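# Bend a rod into an arch between two sockets

## Task

Shape the rod into a standing arch that points upward, seating one of its ends in each of the board's two sockets.

## Robot and tools

Robot: two arms, left_arm and right_arm, each with a parallel two-finger gripper. In the scene frame the origin sits at table-top height, midway between the nominal arm bases. +x points out over the table, +z points up, and left_arm is on the +y side. These names do not match image left and right. Calibrated base roots: left_arm at (-0.028, +0.243, 0) m, right_arm at (+0.034, -0.297, 0) m, both with almost no yaw. A camera stand is fixed behind the arms. A gripper's fingers point along its own +z and close along its own y. end_effector_position is the point between the pads, about 1 cm back from the tips.

Row layout (used by execute_actions and move): one flat list of 14 numbers, each in [-1, 1], always covering both arms: left dx, dy, dz, rx, ry, rz, opening, then right dx, dy, dz, rx, ry, rz, opening. The six pose numbers are offsets, not poses. They count from that arm's Hand target as it was when the action or move began, and they run along that Hand target's own axes. 1.0 equals 0.6 m of travel or 180 degrees of turn. rx, ry, rz together form one rotation vector. Opening is absolute: +1 is fully open (0.093 m) and -1 is closed. To leave an arm alone, give it six zeros and repeat its current opening, because 0 in the opening slot is a real command to half-close.

execute_actions(actions, cameras): actions is a list of actions. Each action is a table of up to 15 rows, one row per 1/30 s step. A short table keeps its last row until step 15. Every row counts from the start pose of its action, not from the row before it, so sending the same offset in a new action moves the arm further. An empty list returns state plus all camera images. cameras takes names, ["all"], or []. An unknown name makes the call invalid.

move(target, speed, blend, opening_speed, grip_force, blocking, cameras): drives each gripper in a straight line toward target. target is one 14-number row or a list of up to 15 rows. Every row is an offset from the same starting Hand targets, not from the row before it. speed is in m/s, from 0.002 to 2.9, default 0.25, and turning is capped at twice that value in rad/s. Give one number or one per target. blend, in metres, rounds the corners of a list; 0 stops at each target. opening_speed is the rate on the -1..+1 scale per second, at least 0.2. grip_force is newtons per pad, 10 to 50, as one number or one per arm. It stays set, and values below full force close the fingers slowly. blocking=false returns after about 0.5 s while the motion continues. The whole move is capped at 10 s. Paths do not avoid obstacles or the other arm. A path near an arm's own base can whip its elbow around, so route around the base. Faster moves and targets set deeper past a contact hit and press harder. The result adds a move: line giving the ending (done, off_target, moving, held, fault) and any limits: limits=paced means the pose was clipped, and limits=held means a check withheld steps.

wait(seconds, 0 to 3600) lets time pass without new commands. stop() brakes a running move. zoom_image(camera, region [x0, y0, x1, y1] in pixels, at most 504x504) enlarges part of the newest image from cam_head_left, cam_head_right, cam_high, cam_low, cam_left_wrist or cam_right_wrist. All images are 672x504. read_manual returns only licence text. finished_scene(scene) ends the current scene by its number and cannot be undone. Make no further calls in that reply.

Results: end_effector_position (m) and end_effector_quat_wxyz are in the scene frame and may be a few cm off. Hand target is the last commanded pose after clipping, and the next offsets start from it. The gripper often stops short of it. If so, send the remaining distance as an offset, or resend with zero offsets in execute_actions. Orientation commands are clipped to 40 degrees from the measured orientation on each step. grip_measured reads +1 when open and -1 when closed. The pads meet near -0.94, and each millimetre of object width adds about 0.0208. To hold, keep sending the closing value. To release, send well above the width reading. Joint positions end with the finger gap in metres. Joint torques can be offset and noisy. Joints 1 to 3 wrap at ±28 N m. Tool commands shows the current opening commands. Joint velocities may say "within noise". A MOTOR HOT line warns at 75 °C. At 90 °C the arm folds and stays idle, and at 100 °C it drops. Holding loads, staying stretched out or pushing against something heats the motors.

Avoid: letting anything leave the table or leaving it off the table, drops, releasing a part while it moves, slams, hard pushes into fixed or heavy things, and contact between the two arms. Never close one gripper on the other's fingers. Avoid strain on the wrist camera cables and anything that causes an arm fault stop. Small moves may go astray or sideways, so check the pose and tilt after each step. The arch must stay in both sockets once the grippers let go. A loose object may occasionally get a brief push.

Each tool is called after ">>>" as a command line: name --argument value for each argument, lists and objects as JSON in quotes; but a table of rows of numbers goes row by row, as --pt "numbers of a row", without its own name.

## Session

>>> execute_actions --actions '[]' --cameras '["cam_low","cam_high"]'

>>> zoom_image --camera "cam_high" --region '[340, 80, 480, 360]'

Scene clock: 0.00 s.
left_arm: end_effector_position=(+0.3240, +0.2080, +0.3533) grip_measured=+1.000 end_effector_quat_wxyz=(+0.686, +0.085, +0.723, +0.000) | right_arm: end_effector_position=(+0.3044, -0.2154, +0.2672) grip_measured=+1.000 end_effector_quat_wxyz=(+0.669, +0.184, +0.716, +0.078)
Joint positions: left_arm=[-0.095 0.936 0.862 0.015 0.035 0.118 0.093] | right_arm=[0.79 0.724 0.505 0.067 0.919 0.488 0.093]
Joint velocities: within noise
Joint torques (N m): no reading
Heat: left arm: 44 °C; right arm: 40 °C.
Hand target: left_arm +0.3230, +0.2081, +0.3624; +0.694, +0.084, +0.715, +0.000 | right_arm +0.3045, -0.2153, +0.2704; +0.671, +0.185, +0.714, +0.080
Tool commands: left_gripper/opening=+1.0 right_gripper/opening=+1.0
Images, in order (width x height): cam_high 672x504, cam_low 672x504.

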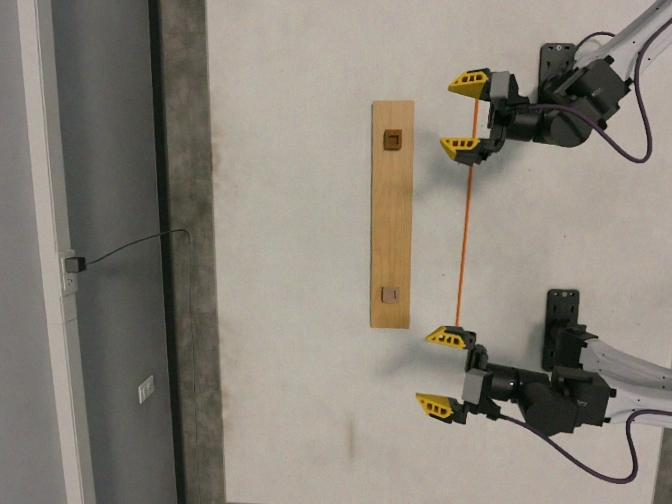

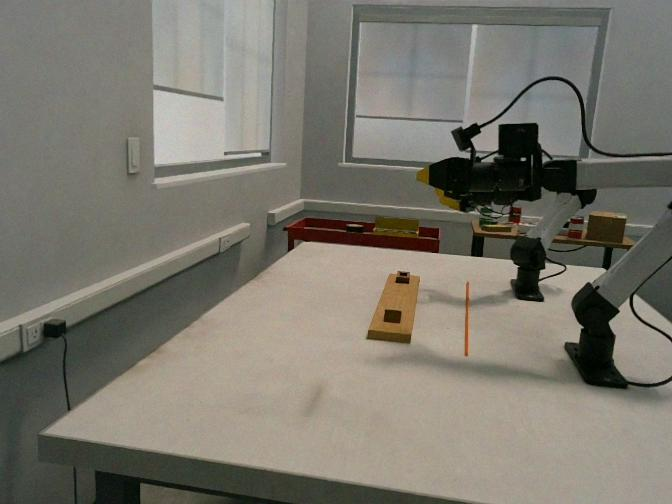

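Scaled by 1.800 from the camera's image (finer frame: 960x720).

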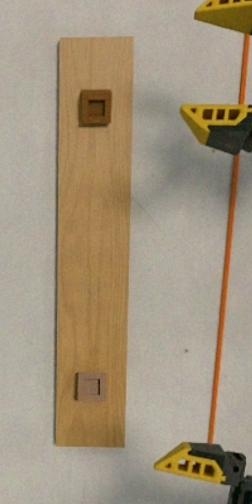

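>>> move --target '[0.269,-0.084,-0.174,0.3225,0.4468,0.4189,-0.3,0.075,-0.171,-0.159,-0.2495,0.5081,-0.5876,-0.3]' --speed 0.5 --cameras '["all"]'

Scene clock: 44.47 s.
left_arm: end_effector_position=(+0.2123, +0.1885, +0.2041) grip_measured=-0.298 end_effector_quat_wxyz=(-0.052, +0.710, +0.687, +0.146) | right_arm: end_effector_position=(+0.1979, -0.2770, +0.2000) grip_measured=-0.299 end_effector_quat_wxyz=(-0.025, +0.694, -0.704, +0.150)
Joint positions: left_arm=[-0.445 1.475 1.484 -1.57 -0.31 1.172 0.031] | right_arm=[0.388 1.038 1.174 -1.543 0.258 -1.192 0.031]
Joint torques (N m): left_arm=[-0.51 -5.3 5.11 0.16 -0.21 -0.04] | right_arm=[0.66 -2.07 5.64 0.51 0.38 -0.17]
Heat: left arm: 51 °C; right arm: 42 °C.
Hand target: left_arm +0.2099, +0.1898, +0.2000; -0.120, +0.709, +0.684, +0.125 | right_arm +0.1928, -0.2799, +0.1998; +0.125, +0.684, -0.708, +0.120
Off the commanded pose: left_arm 0.005 m, 8 deg | right_arm 0.006 m, 18 deg.
joint sent to its limit (left arm) — joint 4 (wrist pitch), lower limit. The joint targets are off in orientation, not in position.
joint sent to its limit (right arm) — joint 4 (wrist pitch), lower limit. The joint targets are off in orientation, not in position.
move: off_target (left_arm, right_arm)

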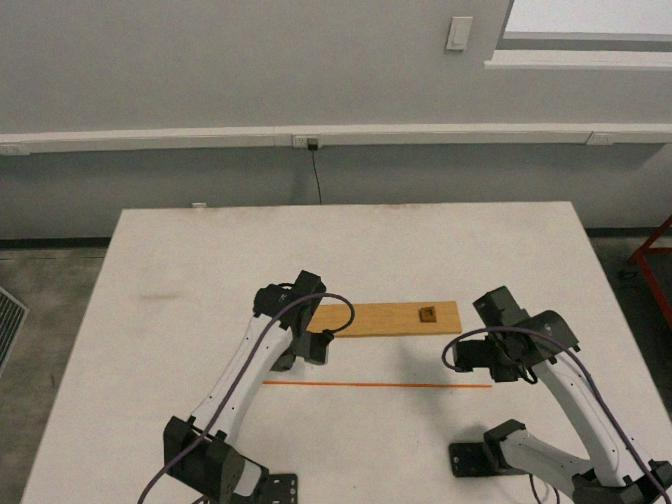

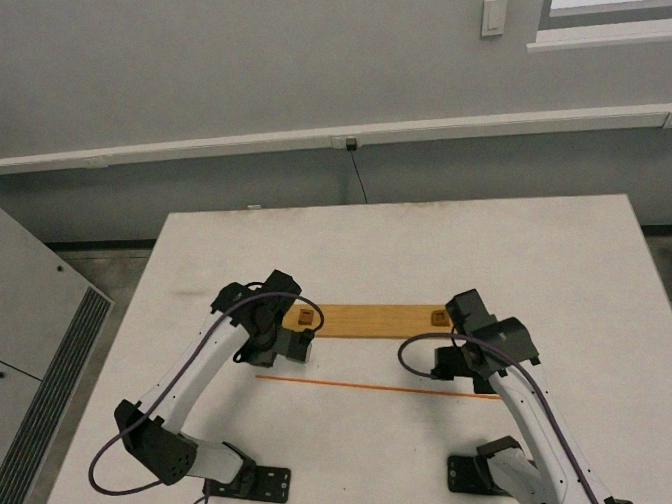

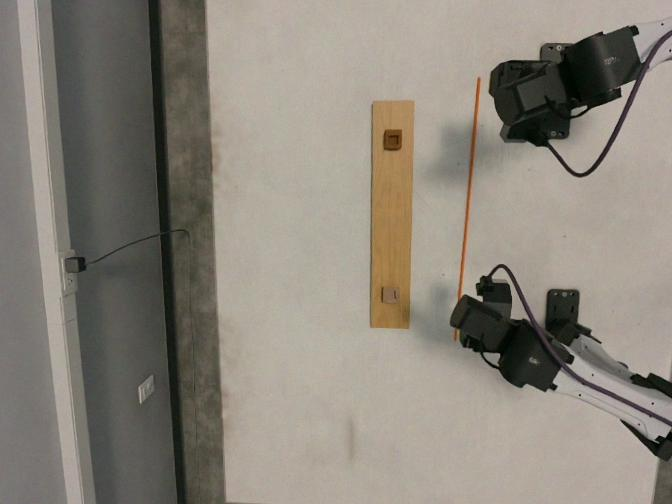

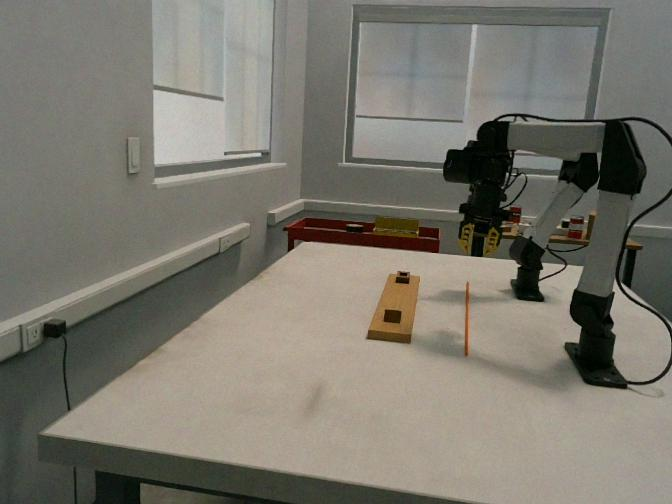

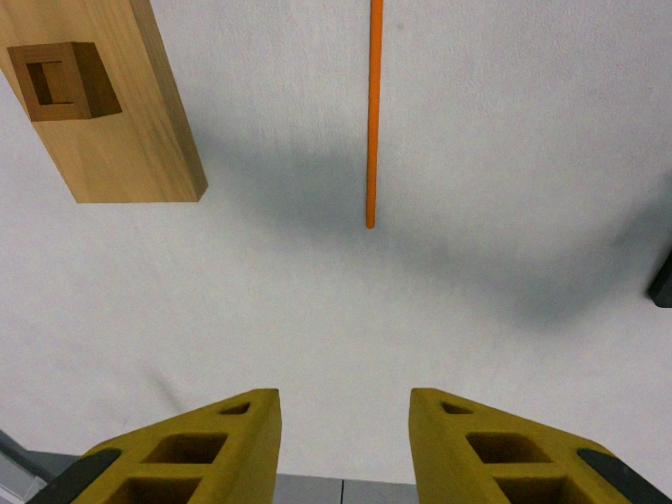

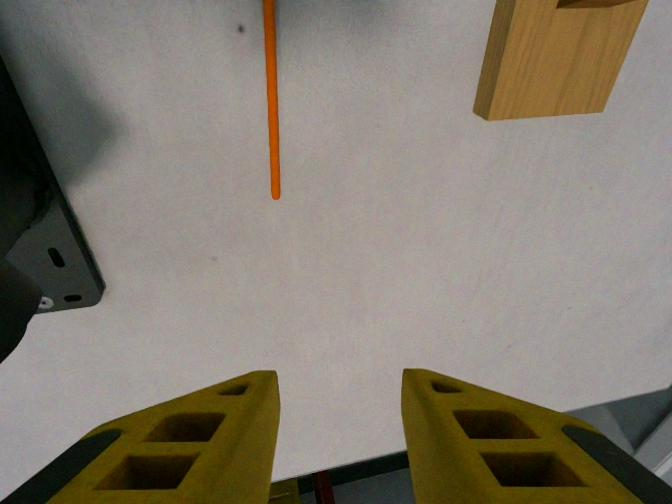

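>>> move --target '[-0.071,0.001,0.205,0,0,0,-0.3,-0.063,0.009,0.208,0,0,0,-0.3]' --speed 0.3 --cameras '["cam_left_wrist","cam_right_wrist"]'

Scene clock: 61.57 s.
left_arm: end_effector_position=(+0.2103, +0.1896, +0.0742) grip_measured=-0.298 end_effector_quat_wxyz=(-0.114, +0.711, +0.683, +0.122) | right_arm: end_effector_position=(+0.1855, -0.2838, +0.0727) grip_measured=-0.299 end_effector_quat_wxyz=(+0.120, +0.689, -0.705, +0.114)
Joint positions: left_arm=[-0.445 1.598 1.073 -1.175 -0.311 1.158 0.031] | right_arm=[0.422 1.237 0.766 -1.251 0.298 -1.104 0.031]
Joint torques (N m): left_arm=[0.13 -6.54 4.77 0.06 -0.16 -0.17] | right_arm=[-0.65 -1.91 5.55 0.18 0.43 -0.04]
Heat: left arm: 45 °C; right arm: 39 °C.
Hand target: left_arm +0.2107, +0.1918, +0.0699; -0.120, +0.709, +0.684, +0.125 | right_arm +0.1871, -0.2868, +0.0696; +0.125, +0.684, -0.708, +0.120
Off the commanded pose: left_arm 0.005 m, 1 deg | right_arm 0.005 m, 1 deg.
move: done

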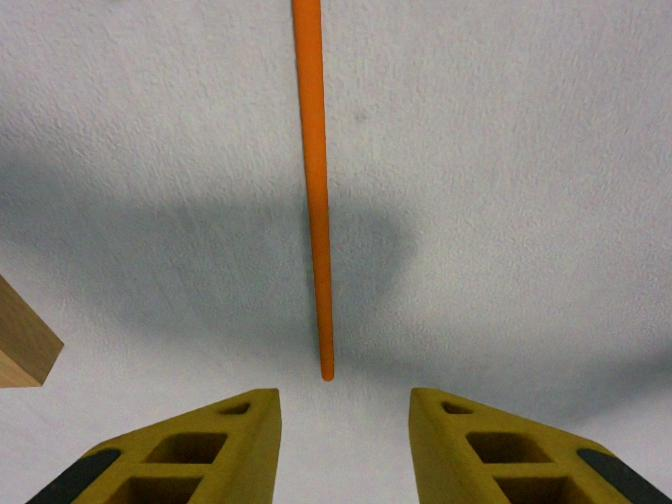

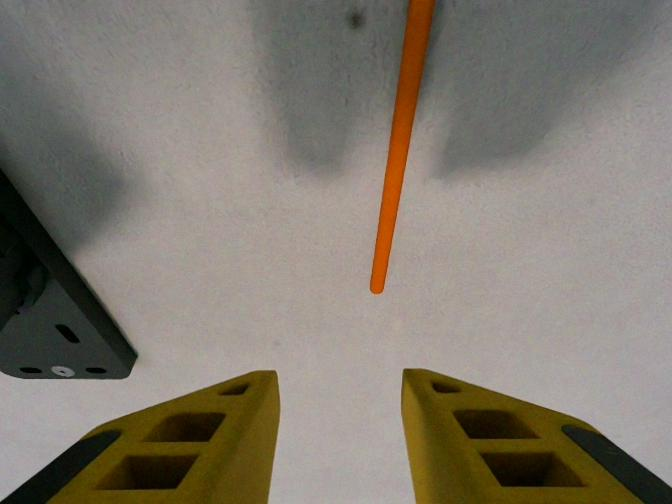

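>>> wait --seconds 0 --cameras '["cam_high","cam_low"]'

>>> zoom_image --camera "cam_high" --region '[400, 60, 560, 380]'

>>> zoom_image --camera "cam_low" --region '[360, 220, 580, 380]'

Scene clock: 74.53 s.
left_arm: end_effector_position=(+0.2104, +0.1895, +0.0742) grip_measured=-0.298 end_effector_quat_wxyz=(-0.114, +0.711, +0.683, +0.122) | right_arm: end_effector_position=(+0.1856, -0.2838, +0.0727) grip_measured=-0.299 end_effector_quat_wxyz=(+0.120, +0.689, -0.705, +0.114)
Joint positions: left_arm=[-0.445 1.598 1.073 -1.175 -0.311 1.158 0.031] | right_arm=[0.422 1.237 0.766 -1.251 0.298 -1.104 0.031]
Joint torques (N m): left_arm=[0.13 -6.54 4.78 0.11 -0.17 -0.17] | right_arm=[-0.66 -1.91 5.52 0.17 0.42 -0.04]
Heat: left arm: 42 °C; right arm: 38 °C.
Hand target: left_arm +0.2108, +0.1918, +0.0699; -0.120, +0.709, +0.684, +0.125 | right_arm +0.1871, -0.2868, +0.0696; +0.125, +0.684, -0.708, +0.120
Tool commands: left_gripper/opening=-0.3 right_gripper/opening=-0.3
Off the commanded pose: left_arm 0.005 m, 1 deg | right_arm 0.005 m, 1 deg.

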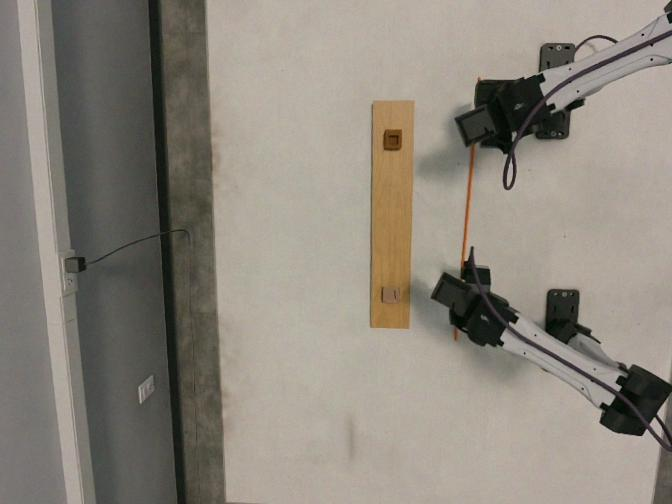

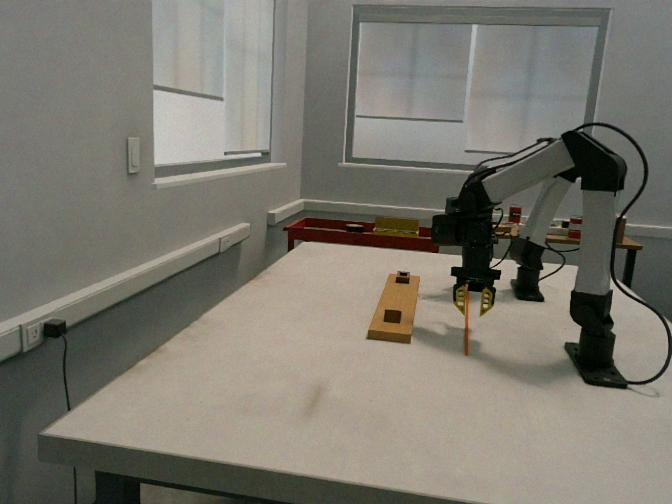

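Scaled by 1.575 from the camera's image (finer frame: 960x720).

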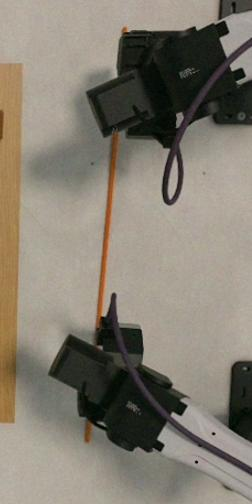

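Scaled by 2.291 from the camera's image (finer frame: 960x720).

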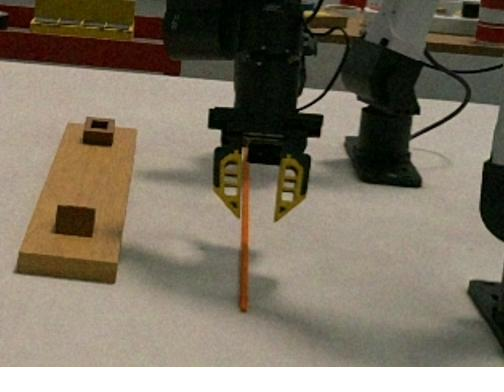

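>>> move --target '[0.0303,0.0153,0.1155,-0.0015,0,0.0042,-0.3,-0.072,-0.0268,0.0883,-0.0028,0,0.0078,-0.3]' --speed 0.12 --cameras '["cam_left_wrist","cam_right_wrist"]'

Scene clock: 100.40 s.
left_arm: end_effector_position=(+0.2133, +0.2314, +0.0179) grip_measured=-0.299 end_effector_quat_wxyz=(-0.131, +0.714, +0.678, +0.117) | right_arm: end_effector_position=(+0.2049, -0.2656, +0.0092) grip_measured=-0.299 end_effector_quat_wxyz=(+0.125, +0.676, -0.716, +0.119)
Joint positions: left_arm=[-0.292 1.66 0.893 -0.915 -0.336 1.325 0.031] | right_arm=[0.474 1.478 0.669 -0.941 0.298 -1.013 0.031]
Joint torques (N m): left_arm=[0.68 -6.41 3.88 0.56 -0.12 0] | right_arm=[0.54 -3.43 4.86 0.12 0.24 -0.01]
Heat: left arm: 40 °C; right arm: 37 °C.
Hand target: left_arm +0.2214, +0.2322, +0.0110; -0.119, +0.713, +0.679, +0.126 | right_arm +0.2039, -0.2648, +0.0050; +0.126, +0.675, -0.717, +0.118
Off the commanded pose: left_arm 0.011 m, 2 deg | right_arm 0.004 m, 0 deg.
move: off_target (left_arm)

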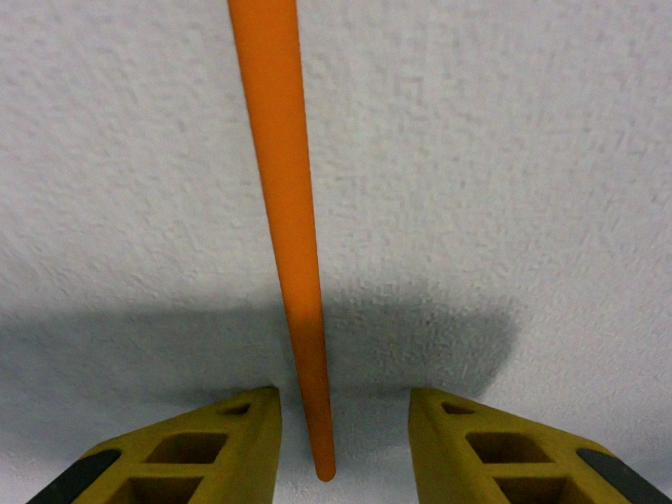

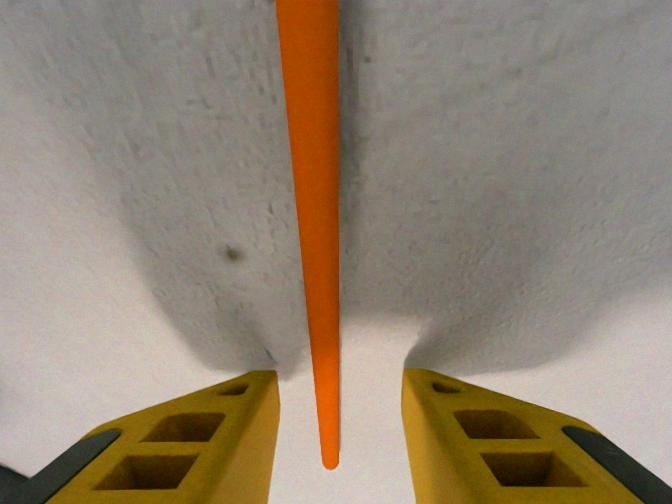

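>>> move --pt "-0.005 -0.009 0.013 0 0 0 -0.3 0 0 0.003 0 0 0 -0.3" --pt "-0.005 -0.009 0.013 0 0 0 -1 0 0 0.003 0 0 0 -1" --speed 0.12 --cameras '["cam_left_wrist","cam_right_wrist"]'

Scene clock: 106.40 s.
left_arm: end_effector_position=(+0.2222, +0.2311, +0.0164) grip_measured=-0.928 end_effector_quat_wxyz=(-0.111, +0.711, +0.681, +0.137) | right_arm: end_effector_position=(+0.2051, -0.2655, +0.0079) grip_measured=-0.932 end_effector_quat_wxyz=(+0.123, +0.676, -0.717, +0.119)
Joint positions: left_arm=[-0.292 1.648 0.873 -0.853 -0.35 1.326 0.001] | right_arm=[0.474 1.478 0.664 -0.931 0.298 -1.013 0]
Joint torques (N m): left_arm=[0.28 -5.15 2.04 0.44 0 -0.08] | right_arm=[0.31 -3.11 4.85 0.13 0.25 -0.03]
Heat: left arm: 39 °C; right arm: 36 °C.
Hand target: left_arm +0.2160, +0.2323, +0.0026; -0.119, +0.713, +0.679, +0.126 | right_arm +0.2038, -0.2654, +0.0033; +0.126, +0.675, -0.717, +0.118
Off the commanded pose: left_arm 0.015 m, 2 deg | right_arm 0.005 m, 0 deg.
move: off_target (left_arm); target 2's new opening was sent with left_arm's hand 0.014 m and 1 deg from that target

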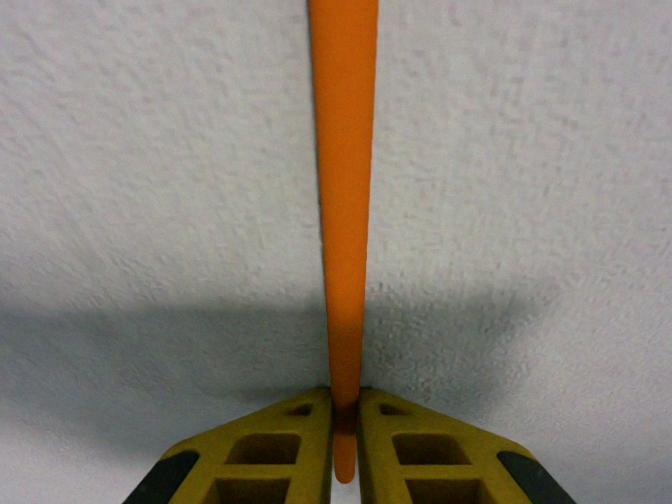

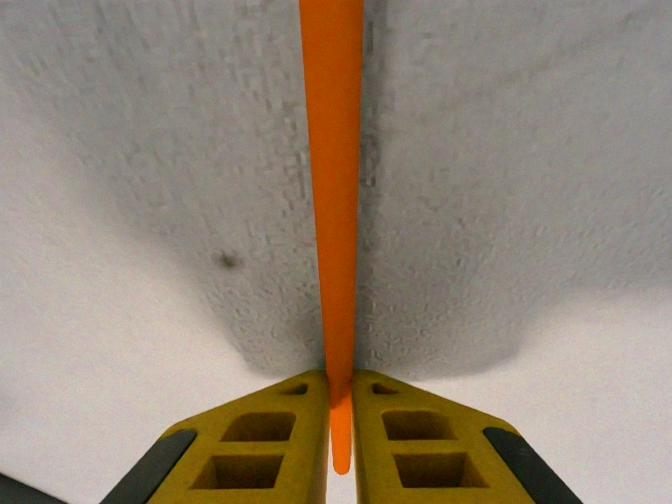

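>>> move --pt "0 0 0 0 0 0 -0.3 0 0 0 0 0 0 -0.3" --pt "-0.02 0.0092 -0.017 0 0 0 -0.3 -0.0235 0 -0.0085 0 0 0 -0.3" --pt "-0.02 0.0092 -0.017 0 0 0 -1 -0.0235 0 -0.0085 0 0 0 -1" --pt "0.0883 0.0092 -0.3147 0 0 0 -1 0.0848 0 -0.3062 0 0 0 -1" --speed 0.15 --cameras '["cam_high","cam_low"]'

Scene clock: 123.67 s.
left_arm: end_effector_position=(+0.2191, +0.2282, +0.1899) grip_measured=-0.941 end_effector_quat_wxyz=(-0.126, +0.712, +0.674, +0.148) | right_arm: end_effector_position=(+0.2037, -0.2615, +0.1869) grip_measured=-0.940 end_effector_quat_wxyz=(+0.033, +0.689, -0.706, +0.157)
Joint positions: left_arm=[-0.329 1.535 1.462 -1.582 -0.383 1.293 0] | right_arm=[0.523 1.171 1.187 -1.572 0.322 -1.026 0]
Joint torques (N m): left_arm=[-0.73 -8.83 8.84 0.14 0.3 -0.05] | right_arm=[-0.25 -3.59 8.88 0.5 -0.37 -0.22]
Heat: left arm: 38 °C; right arm: 36 °C.
Hand target: left_arm +0.2206, +0.2174, +0.1981; -0.119, +0.713, +0.679, +0.126 | right_arm +0.2050, -0.2506, +0.1934; +0.126, +0.675, -0.717, +0.118
Off the commanded pose: left_arm 0.014 m, 3 deg | right_arm 0.013 m, 12 deg.
joint read past its limit (left arm) — joint 4 (wrist pitch), lower limit.
joint read past its limit (right arm) — joint 4 (wrist pitch), lower limit.
joint sent to its limit (left arm) — joint 4 (wrist pitch), lower limit. The joint targets are off in orientation, not in position.
joint sent to its limit (right arm) — joint 4 (wrist pitch), lower limit. The joint targets are off in orientation, not in position.
move: off_target (left_arm, right_arm); target 3's new opening was sent with left_arm's hand 0.018 m and 5 deg from that target

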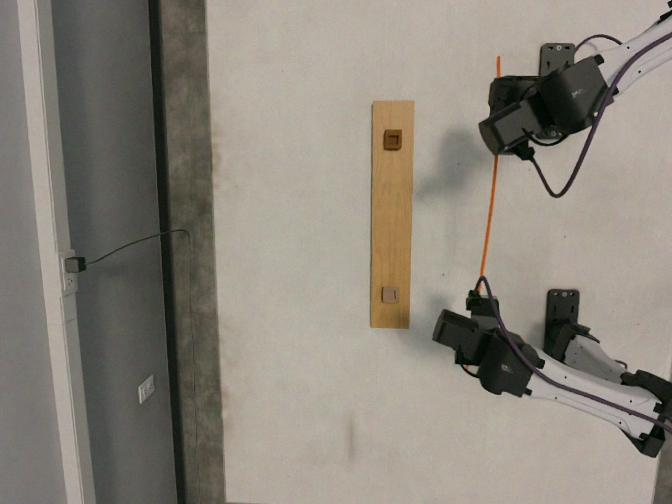

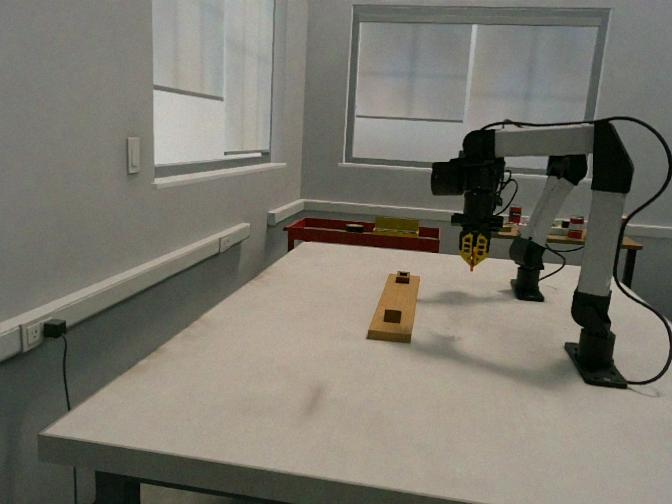

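>>> move --target '[0.062,0.181,-0.0875,-0.4645,0.015,-0.185,-1,0.0473,-0.2158,-0.1008,0.4763,-0.018,0.154,-1]' --speed 0.25 --cameras '["cam_high","cam_low"]'

Scene clock: 139.57 s.
left_arm: end_effector_position=(+0.3286, +0.2293, +0.2619) grip_measured=-0.941 end_effector_quat_wxyz=(+0.398, +0.401, +0.585, +0.581) | right_arm: end_effector_position=(+0.3317, -0.2663, +0.2624) grip_measured=-0.941 end_effector_quat_wxyz=(+0.406, -0.403, +0.582, -0.578)
Joint positions: left_arm=[-0.368 1.108 0.52 0.58 -0.724 1.566 0] | right_arm=[0.57 0.839 0.411 0.425 0.921 -1.562 0]
Joint torques (N m): left_arm=[0.44 -3.58 6.56 2.05 0.18 -0.15] | right_arm=[-0.61 -0.42 7.17 1.91 -0.16 -0.11]
Heat: left arm: 38 °C; right arm: 36 °C.
Hand target: left_arm +0.3298, +0.2291, +0.2602; +0.403, +0.402, +0.581, +0.581 | right_arm +0.3338, -0.2644, +0.2598; +0.409, -0.409, +0.577, -0.577
Off the commanded pose: left_arm 0.002 m, 1 deg | right_arm 0.004 m, 1 deg.
move: done

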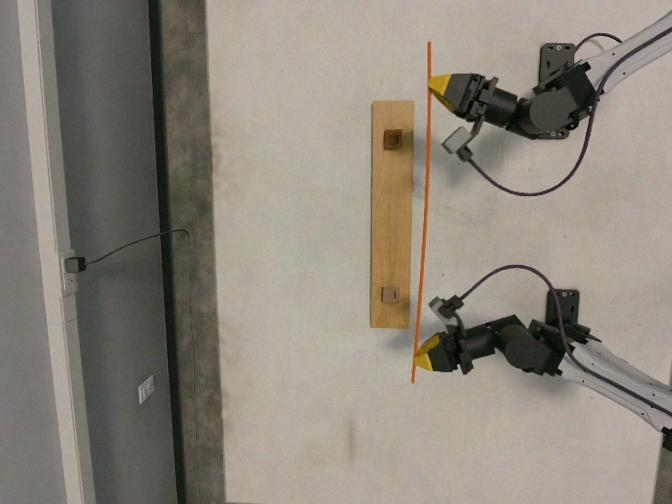

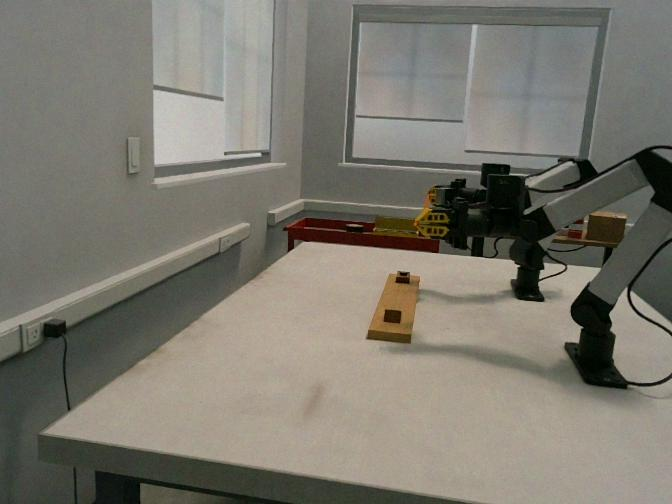

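>>> zoom_image --camera "cam_high" --region '[400, 30, 480, 130]'

>>> zoom_image --camera "cam_high" --region '[390, 300, 470, 400]'

Scaled by 5.040 from the camera's image (finer frame: 960x720).

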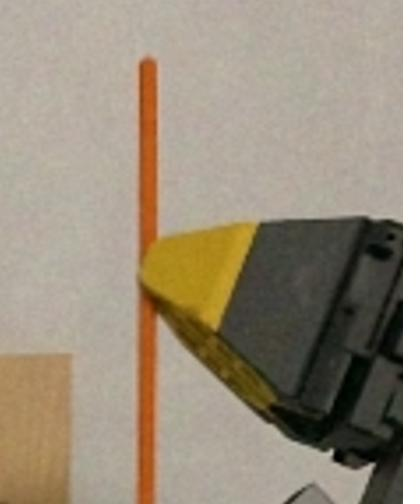

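Scaled by 5.040 from the camera's image (finer frame: 960x720).

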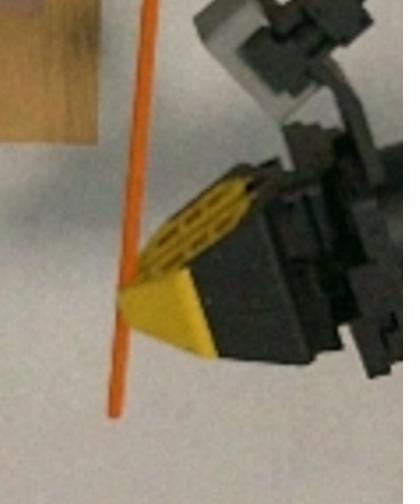

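>>> move --pt "-0.0094 0 -0.0034 0.038 0 -0.1044 -1 -0.0085 0 -0.0031 -0.038 0 0.1044 -1" --pt "-0.0439 0 -0.016 0.076 0 -0.2089 -1 -0.0429 0 -0.0156 -0.076 0 0.2089 -1" --pt "-0.0987 -0.013 -0.0359 0.114 0 -0.3133 -1 -0.0978 -0.013 -0.0356 -0.114 0 0.3133 -1" --pt "-0.1238 -0.027 -0.045 0.1463 0 -0.402 -1 -0.1228 -0.027 -0.0447 -0.1463 0 0.402 -1" --blend 0.02 --speed 0.2 --cameras '["cam_high","cam_low"]'

>>> zoom_image --camera "cam_high" --region '[340, 90, 480, 350]'

>>> zoom_image --camera "cam_low" --region '[340, 140, 540, 360]'

Scene clock: 168.70 s.
left_arm: end_effector_position=(+0.3232, +0.1687, +0.2288) grip_measured=-0.943 end_effector_quat_wxyz=(+0.547, +0.065, +0.822, +0.145) | right_arm: end_effector_position=(+0.3278, -0.2050, +0.2621) grip_measured=-0.941 end_effector_quat_wxyz=(+0.550, -0.084, +0.817, -0.150)
Joint positions: left_arm=[-0.492 1.119 0.763 -0.096 -0.608 0.066 0] | right_arm=[0.71 0.952 0.828 -0.401 0.801 0.025 0]
Joint torques (N m): left_arm=[-1.1 -3.97 11.38 1.99 0.41 -0.55] | right_arm=[1.1 -1.32 11.15 2.02 -0.44 0.49]
Heat: left arm: 44 °C; right arm: 39 °C.
Hand target: left_arm +0.3307, +0.1501, +0.2442; +0.570, +0.060, +0.814, +0.096 | right_arm +0.3329, -0.1860, +0.2760; +0.571, -0.070, +0.813, -0.089
Off the commanded pose: left_arm 0.025 m, 6 deg | right_arm 0.024 m, 8 deg.
move: off_target (left_arm, right_arm)

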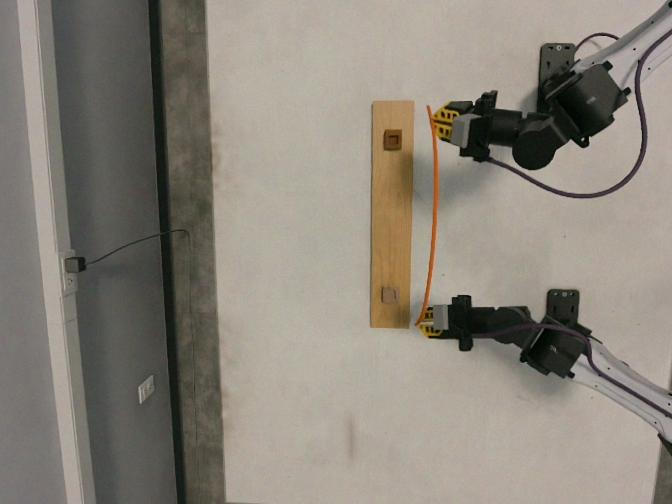

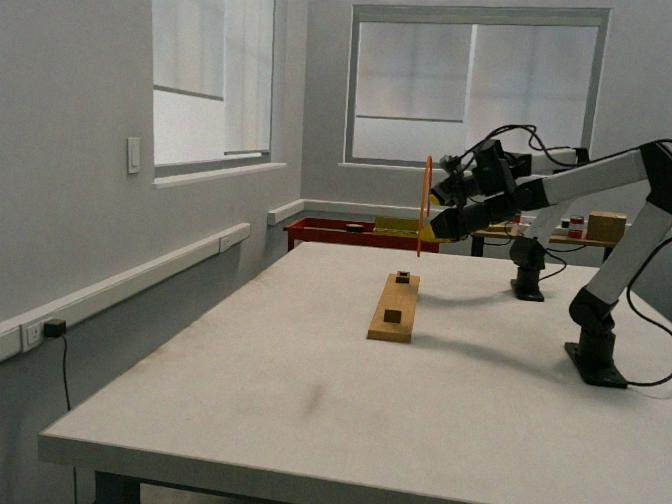

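Scaled by 1.938 from the camera's image (finer frame: 960x720).

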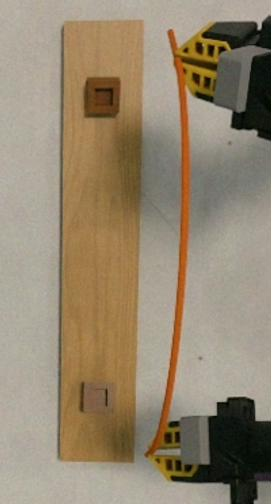

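Scaled by 2.291 from the camera's image (finer frame: 960x720).

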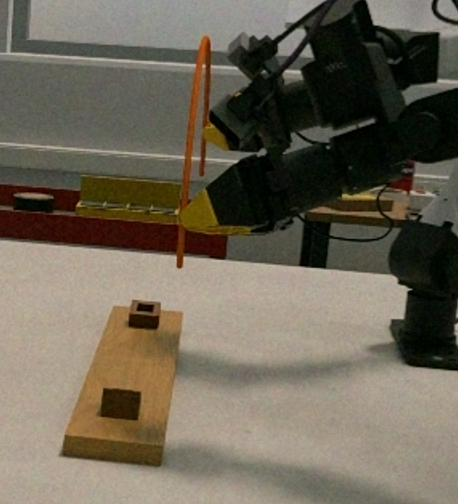

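>>> move --target '[0.0982,-0.0663,0.1173,0.0171,0,-0.047,-1,0.095,0.076,0.1183,-0.0171,0,0.047,-1]' --speed 0.15 --cameras '["cam_high","cam_low"]'

>>> zoom_image --camera "cam_high" --region '[350, 90, 450, 350]'

>>> zoom_image --camera "cam_low" --region '[350, 170, 510, 350]'

Scene clock: 184.83 s.
left_arm: end_effector_position=(+0.3731, +0.1474, +0.1573) grip_measured=-0.943 end_effector_quat_wxyz=(+0.561, +0.007, +0.823, +0.082) | right_arm: end_effector_position=(+0.3740, -0.1784, +0.1880) grip_measured=-0.941 end_effector_quat_wxyz=(+0.560, -0.022, +0.824, -0.084)
Joint positions: left_arm=[-0.457 1.445 0.676 0.342 -0.538 -0.076 0] | right_arm=[0.646 1.199 0.651 0.058 0.705 0.156 0]
Joint torques (N m): left_arm=[-0.58 -6.37 6.46 2.23 0.64 -0.46] | right_arm=[0.38 -3.32 7.6 2.36 -0.7 0.23]
Heat: left arm: 46 °C; right arm: 40 °C.
Hand target: left_arm +0.3770, +0.1296, +0.1580; +0.574, +0.015, +0.818, +0.032 | right_arm +0.3798, -0.1586, +0.1901; +0.574, -0.025, +0.818, -0.025
Off the commanded pose: left_arm 0.018 m, 6 deg | right_arm 0.021 m, 7 deg.
move: off_target (left_arm, right_arm)

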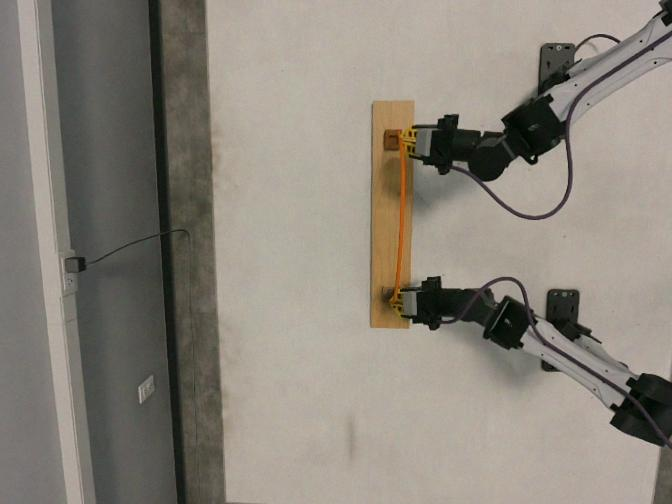

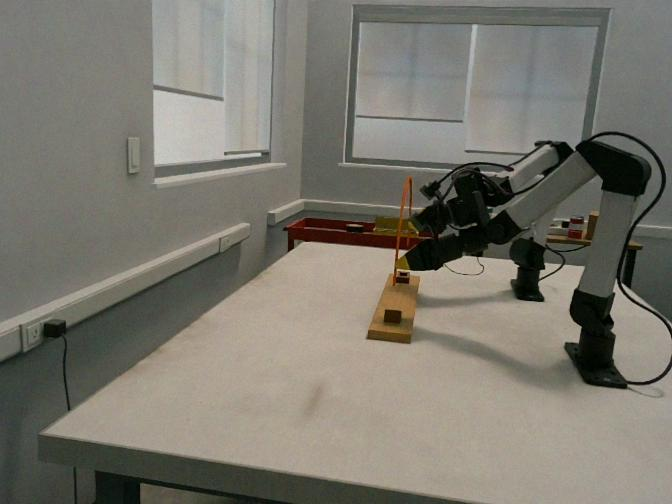

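Scaled by 1.938 from the camera's image (finer frame: 960x720).

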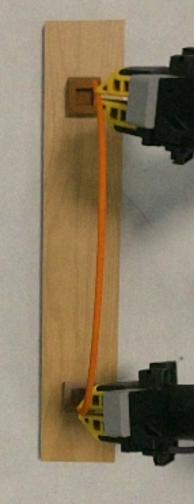

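Scaled by 2.800 from the camera's image (finer frame: 960x720).

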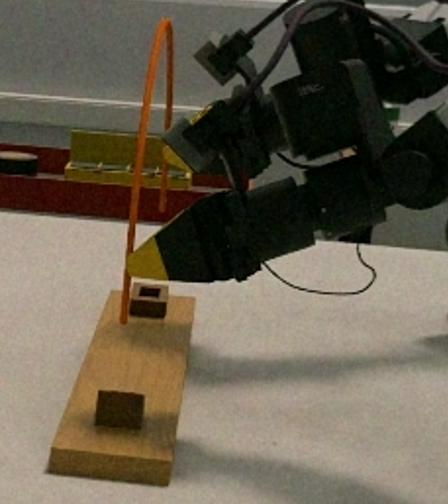

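>>> move --target '[0.077,-0.0058,0.0315,0,0,0,-1,0.0737,0.0057,0.0408,0,0,0,-1]' --speed 0.12 --cameras '["cam_high","cam_low"]'

>>> zoom_image --camera "cam_low" --region '[360, 240, 450, 340]'

>>> zoom_image --camera "cam_high" --region '[370, 120, 430, 160]'

>>> zoom_image --camera "cam_high" --region '[370, 280, 430, 320]'

Scene clock: 203.33 s.
left_arm: end_effector_position=(+0.3755, +0.1473, +0.1064) grip_measured=-0.943 end_effector_quat_wxyz=(+0.561, +0.005, +0.824, +0.081) | right_arm: end_effector_position=(+0.3826, -0.1779, +0.1378) grip_measured=-0.941 end_effector_quat_wxyz=(+0.560, -0.022, +0.824, -0.084)
Joint positions: left_arm=[-0.454 1.609 0.576 0.604 -0.536 -0.08 0] | right_arm=[0.626 1.343 0.524 0.336 0.687 0.146 0]
Joint torques (N m): left_arm=[-0.58 -7.05 5.56 2.26 0.65 -0.39] | right_arm=[0.42 -4.11 7.1 2.35 -0.71 0.22]
Heat: left arm: 45 °C; right arm: 44 °C.
Hand target: left_arm +0.3790, +0.1295, +0.1079; +0.574, +0.015, +0.818, +0.031 | right_arm +0.3878, -0.1585, +0.1399; +0.574, -0.025, +0.818, -0.025
Off the commanded pose: left_arm 0.018 m, 6 deg | right_arm 0.020 m, 7 deg.
move: off_target (left_arm, right_arm)

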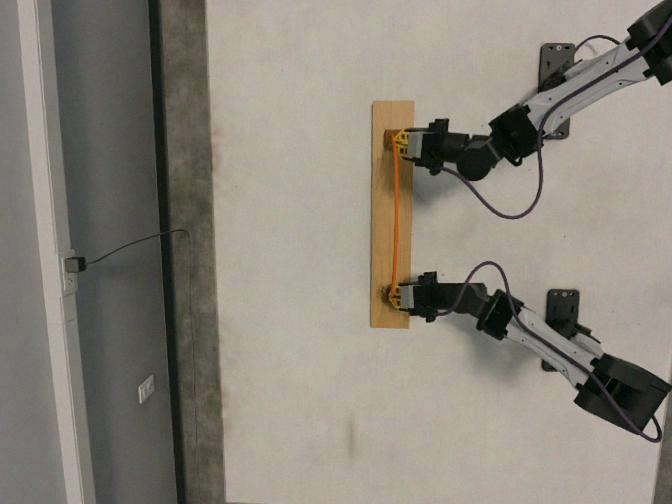

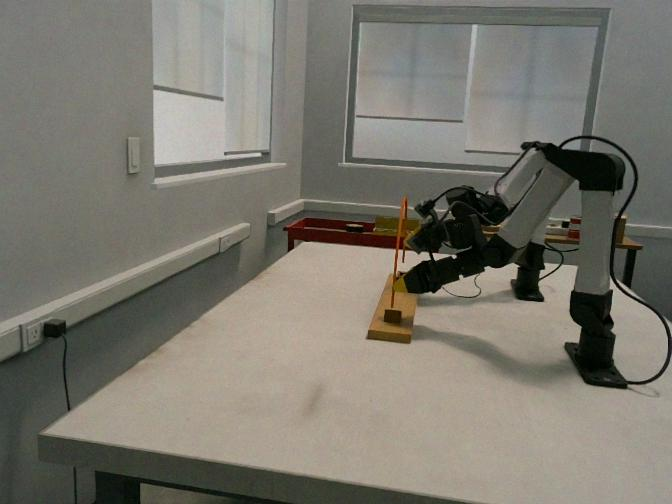

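Scaled by 5.040 from the camera's image (finer frame: 960x720).

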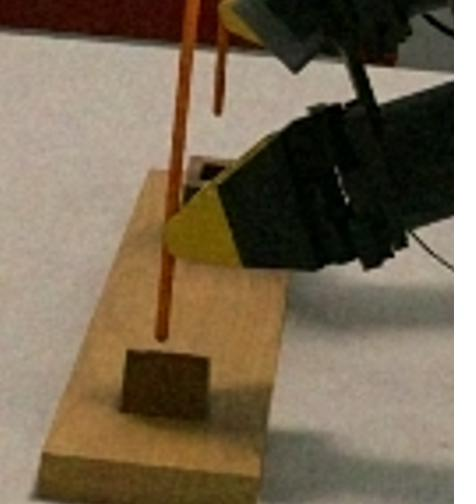

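Scaled by 8.400 from the camera's image (finer frame: 960x720).

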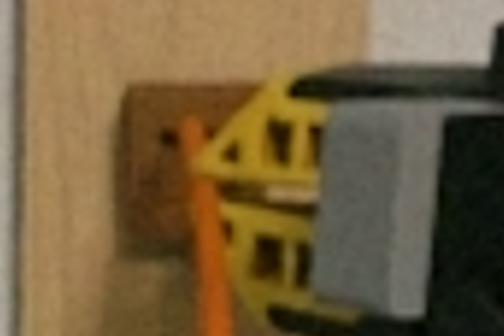

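Scaled by 8.400 from the camera's image (finer frame: 960x720).

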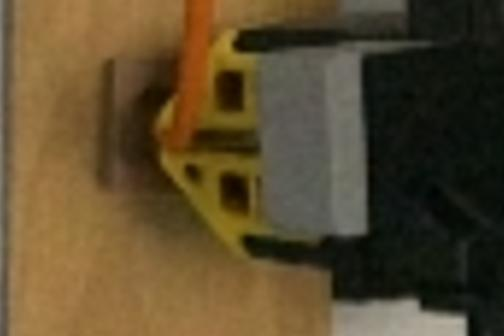

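>>> wait --seconds 0 --cameras '["cam_left_wrist","cam_right_wrist"]'

Scene clock: 215.80 s.
left_arm: end_effector_position=(+0.3755, +0.1473, +0.1064) grip_measured=-0.943 end_effector_quat_wxyz=(+0.561, +0.005, +0.824, +0.081) | right_arm: end_effector_position=(+0.3826, -0.1778, +0.1378) grip_measured=-0.941 end_effector_quat_wxyz=(+0.560, -0.022, +0.824, -0.084)
Joint positions: left_arm=[-0.454 1.609 0.576 0.604 -0.536 -0.08 0] | right_arm=[0.626 1.343 0.524 0.337 0.687 0.146 0]
Joint torques (N m): left_arm=[-0.59 -7.06 5.56 2.26 0.65 -0.39] | right_arm=[0.43 -4.12 7.12 2.34 -0.7 0.23]
Heat: left arm: 47 °C; right arm: 43 °C.
Hand target: left_arm +0.3790, +0.1295, +0.1079; +0.573, +0.015, +0.819, +0.031 | right_arm +0.3878, -0.1585, +0.1399; +0.574, -0.025, +0.818, -0.025
Tool commands: left_gripper/opening=-1.0 right_gripper/opening=-1.0
Off the commanded pose: left_arm 0.018 m, 6 deg | right_arm 0.020 m, 7 deg.

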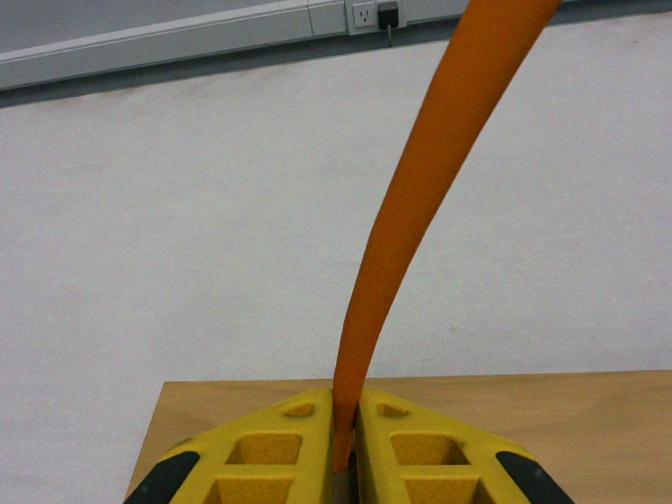

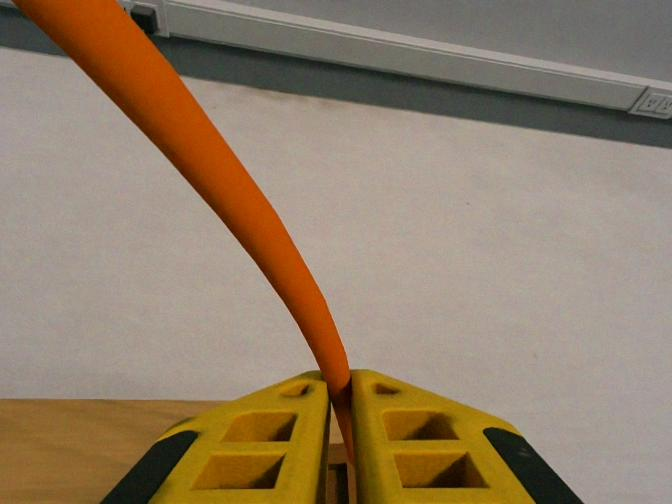

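>>> zoom_image --camera "cam_right_wrist" --region '[290, 384, 400, 504]'

>>> zoom_image --camera "cam_left_wrist" --region '[290, 384, 400, 504]'

Scaled by 4.200 from the camera's image (finer frame: 960x720).

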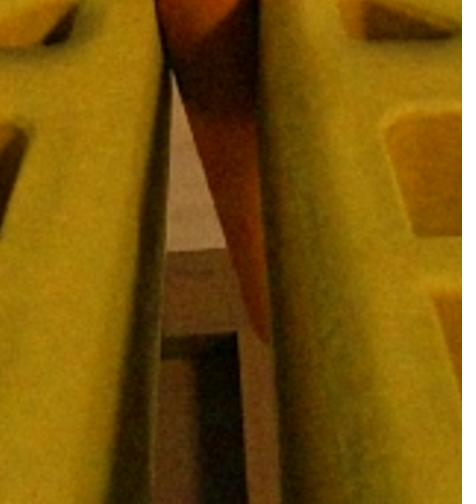

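Scaled by 4.200 from the camera's image (finer frame: 960x720).

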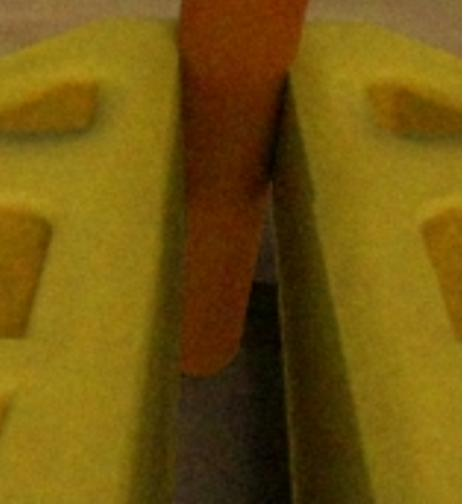

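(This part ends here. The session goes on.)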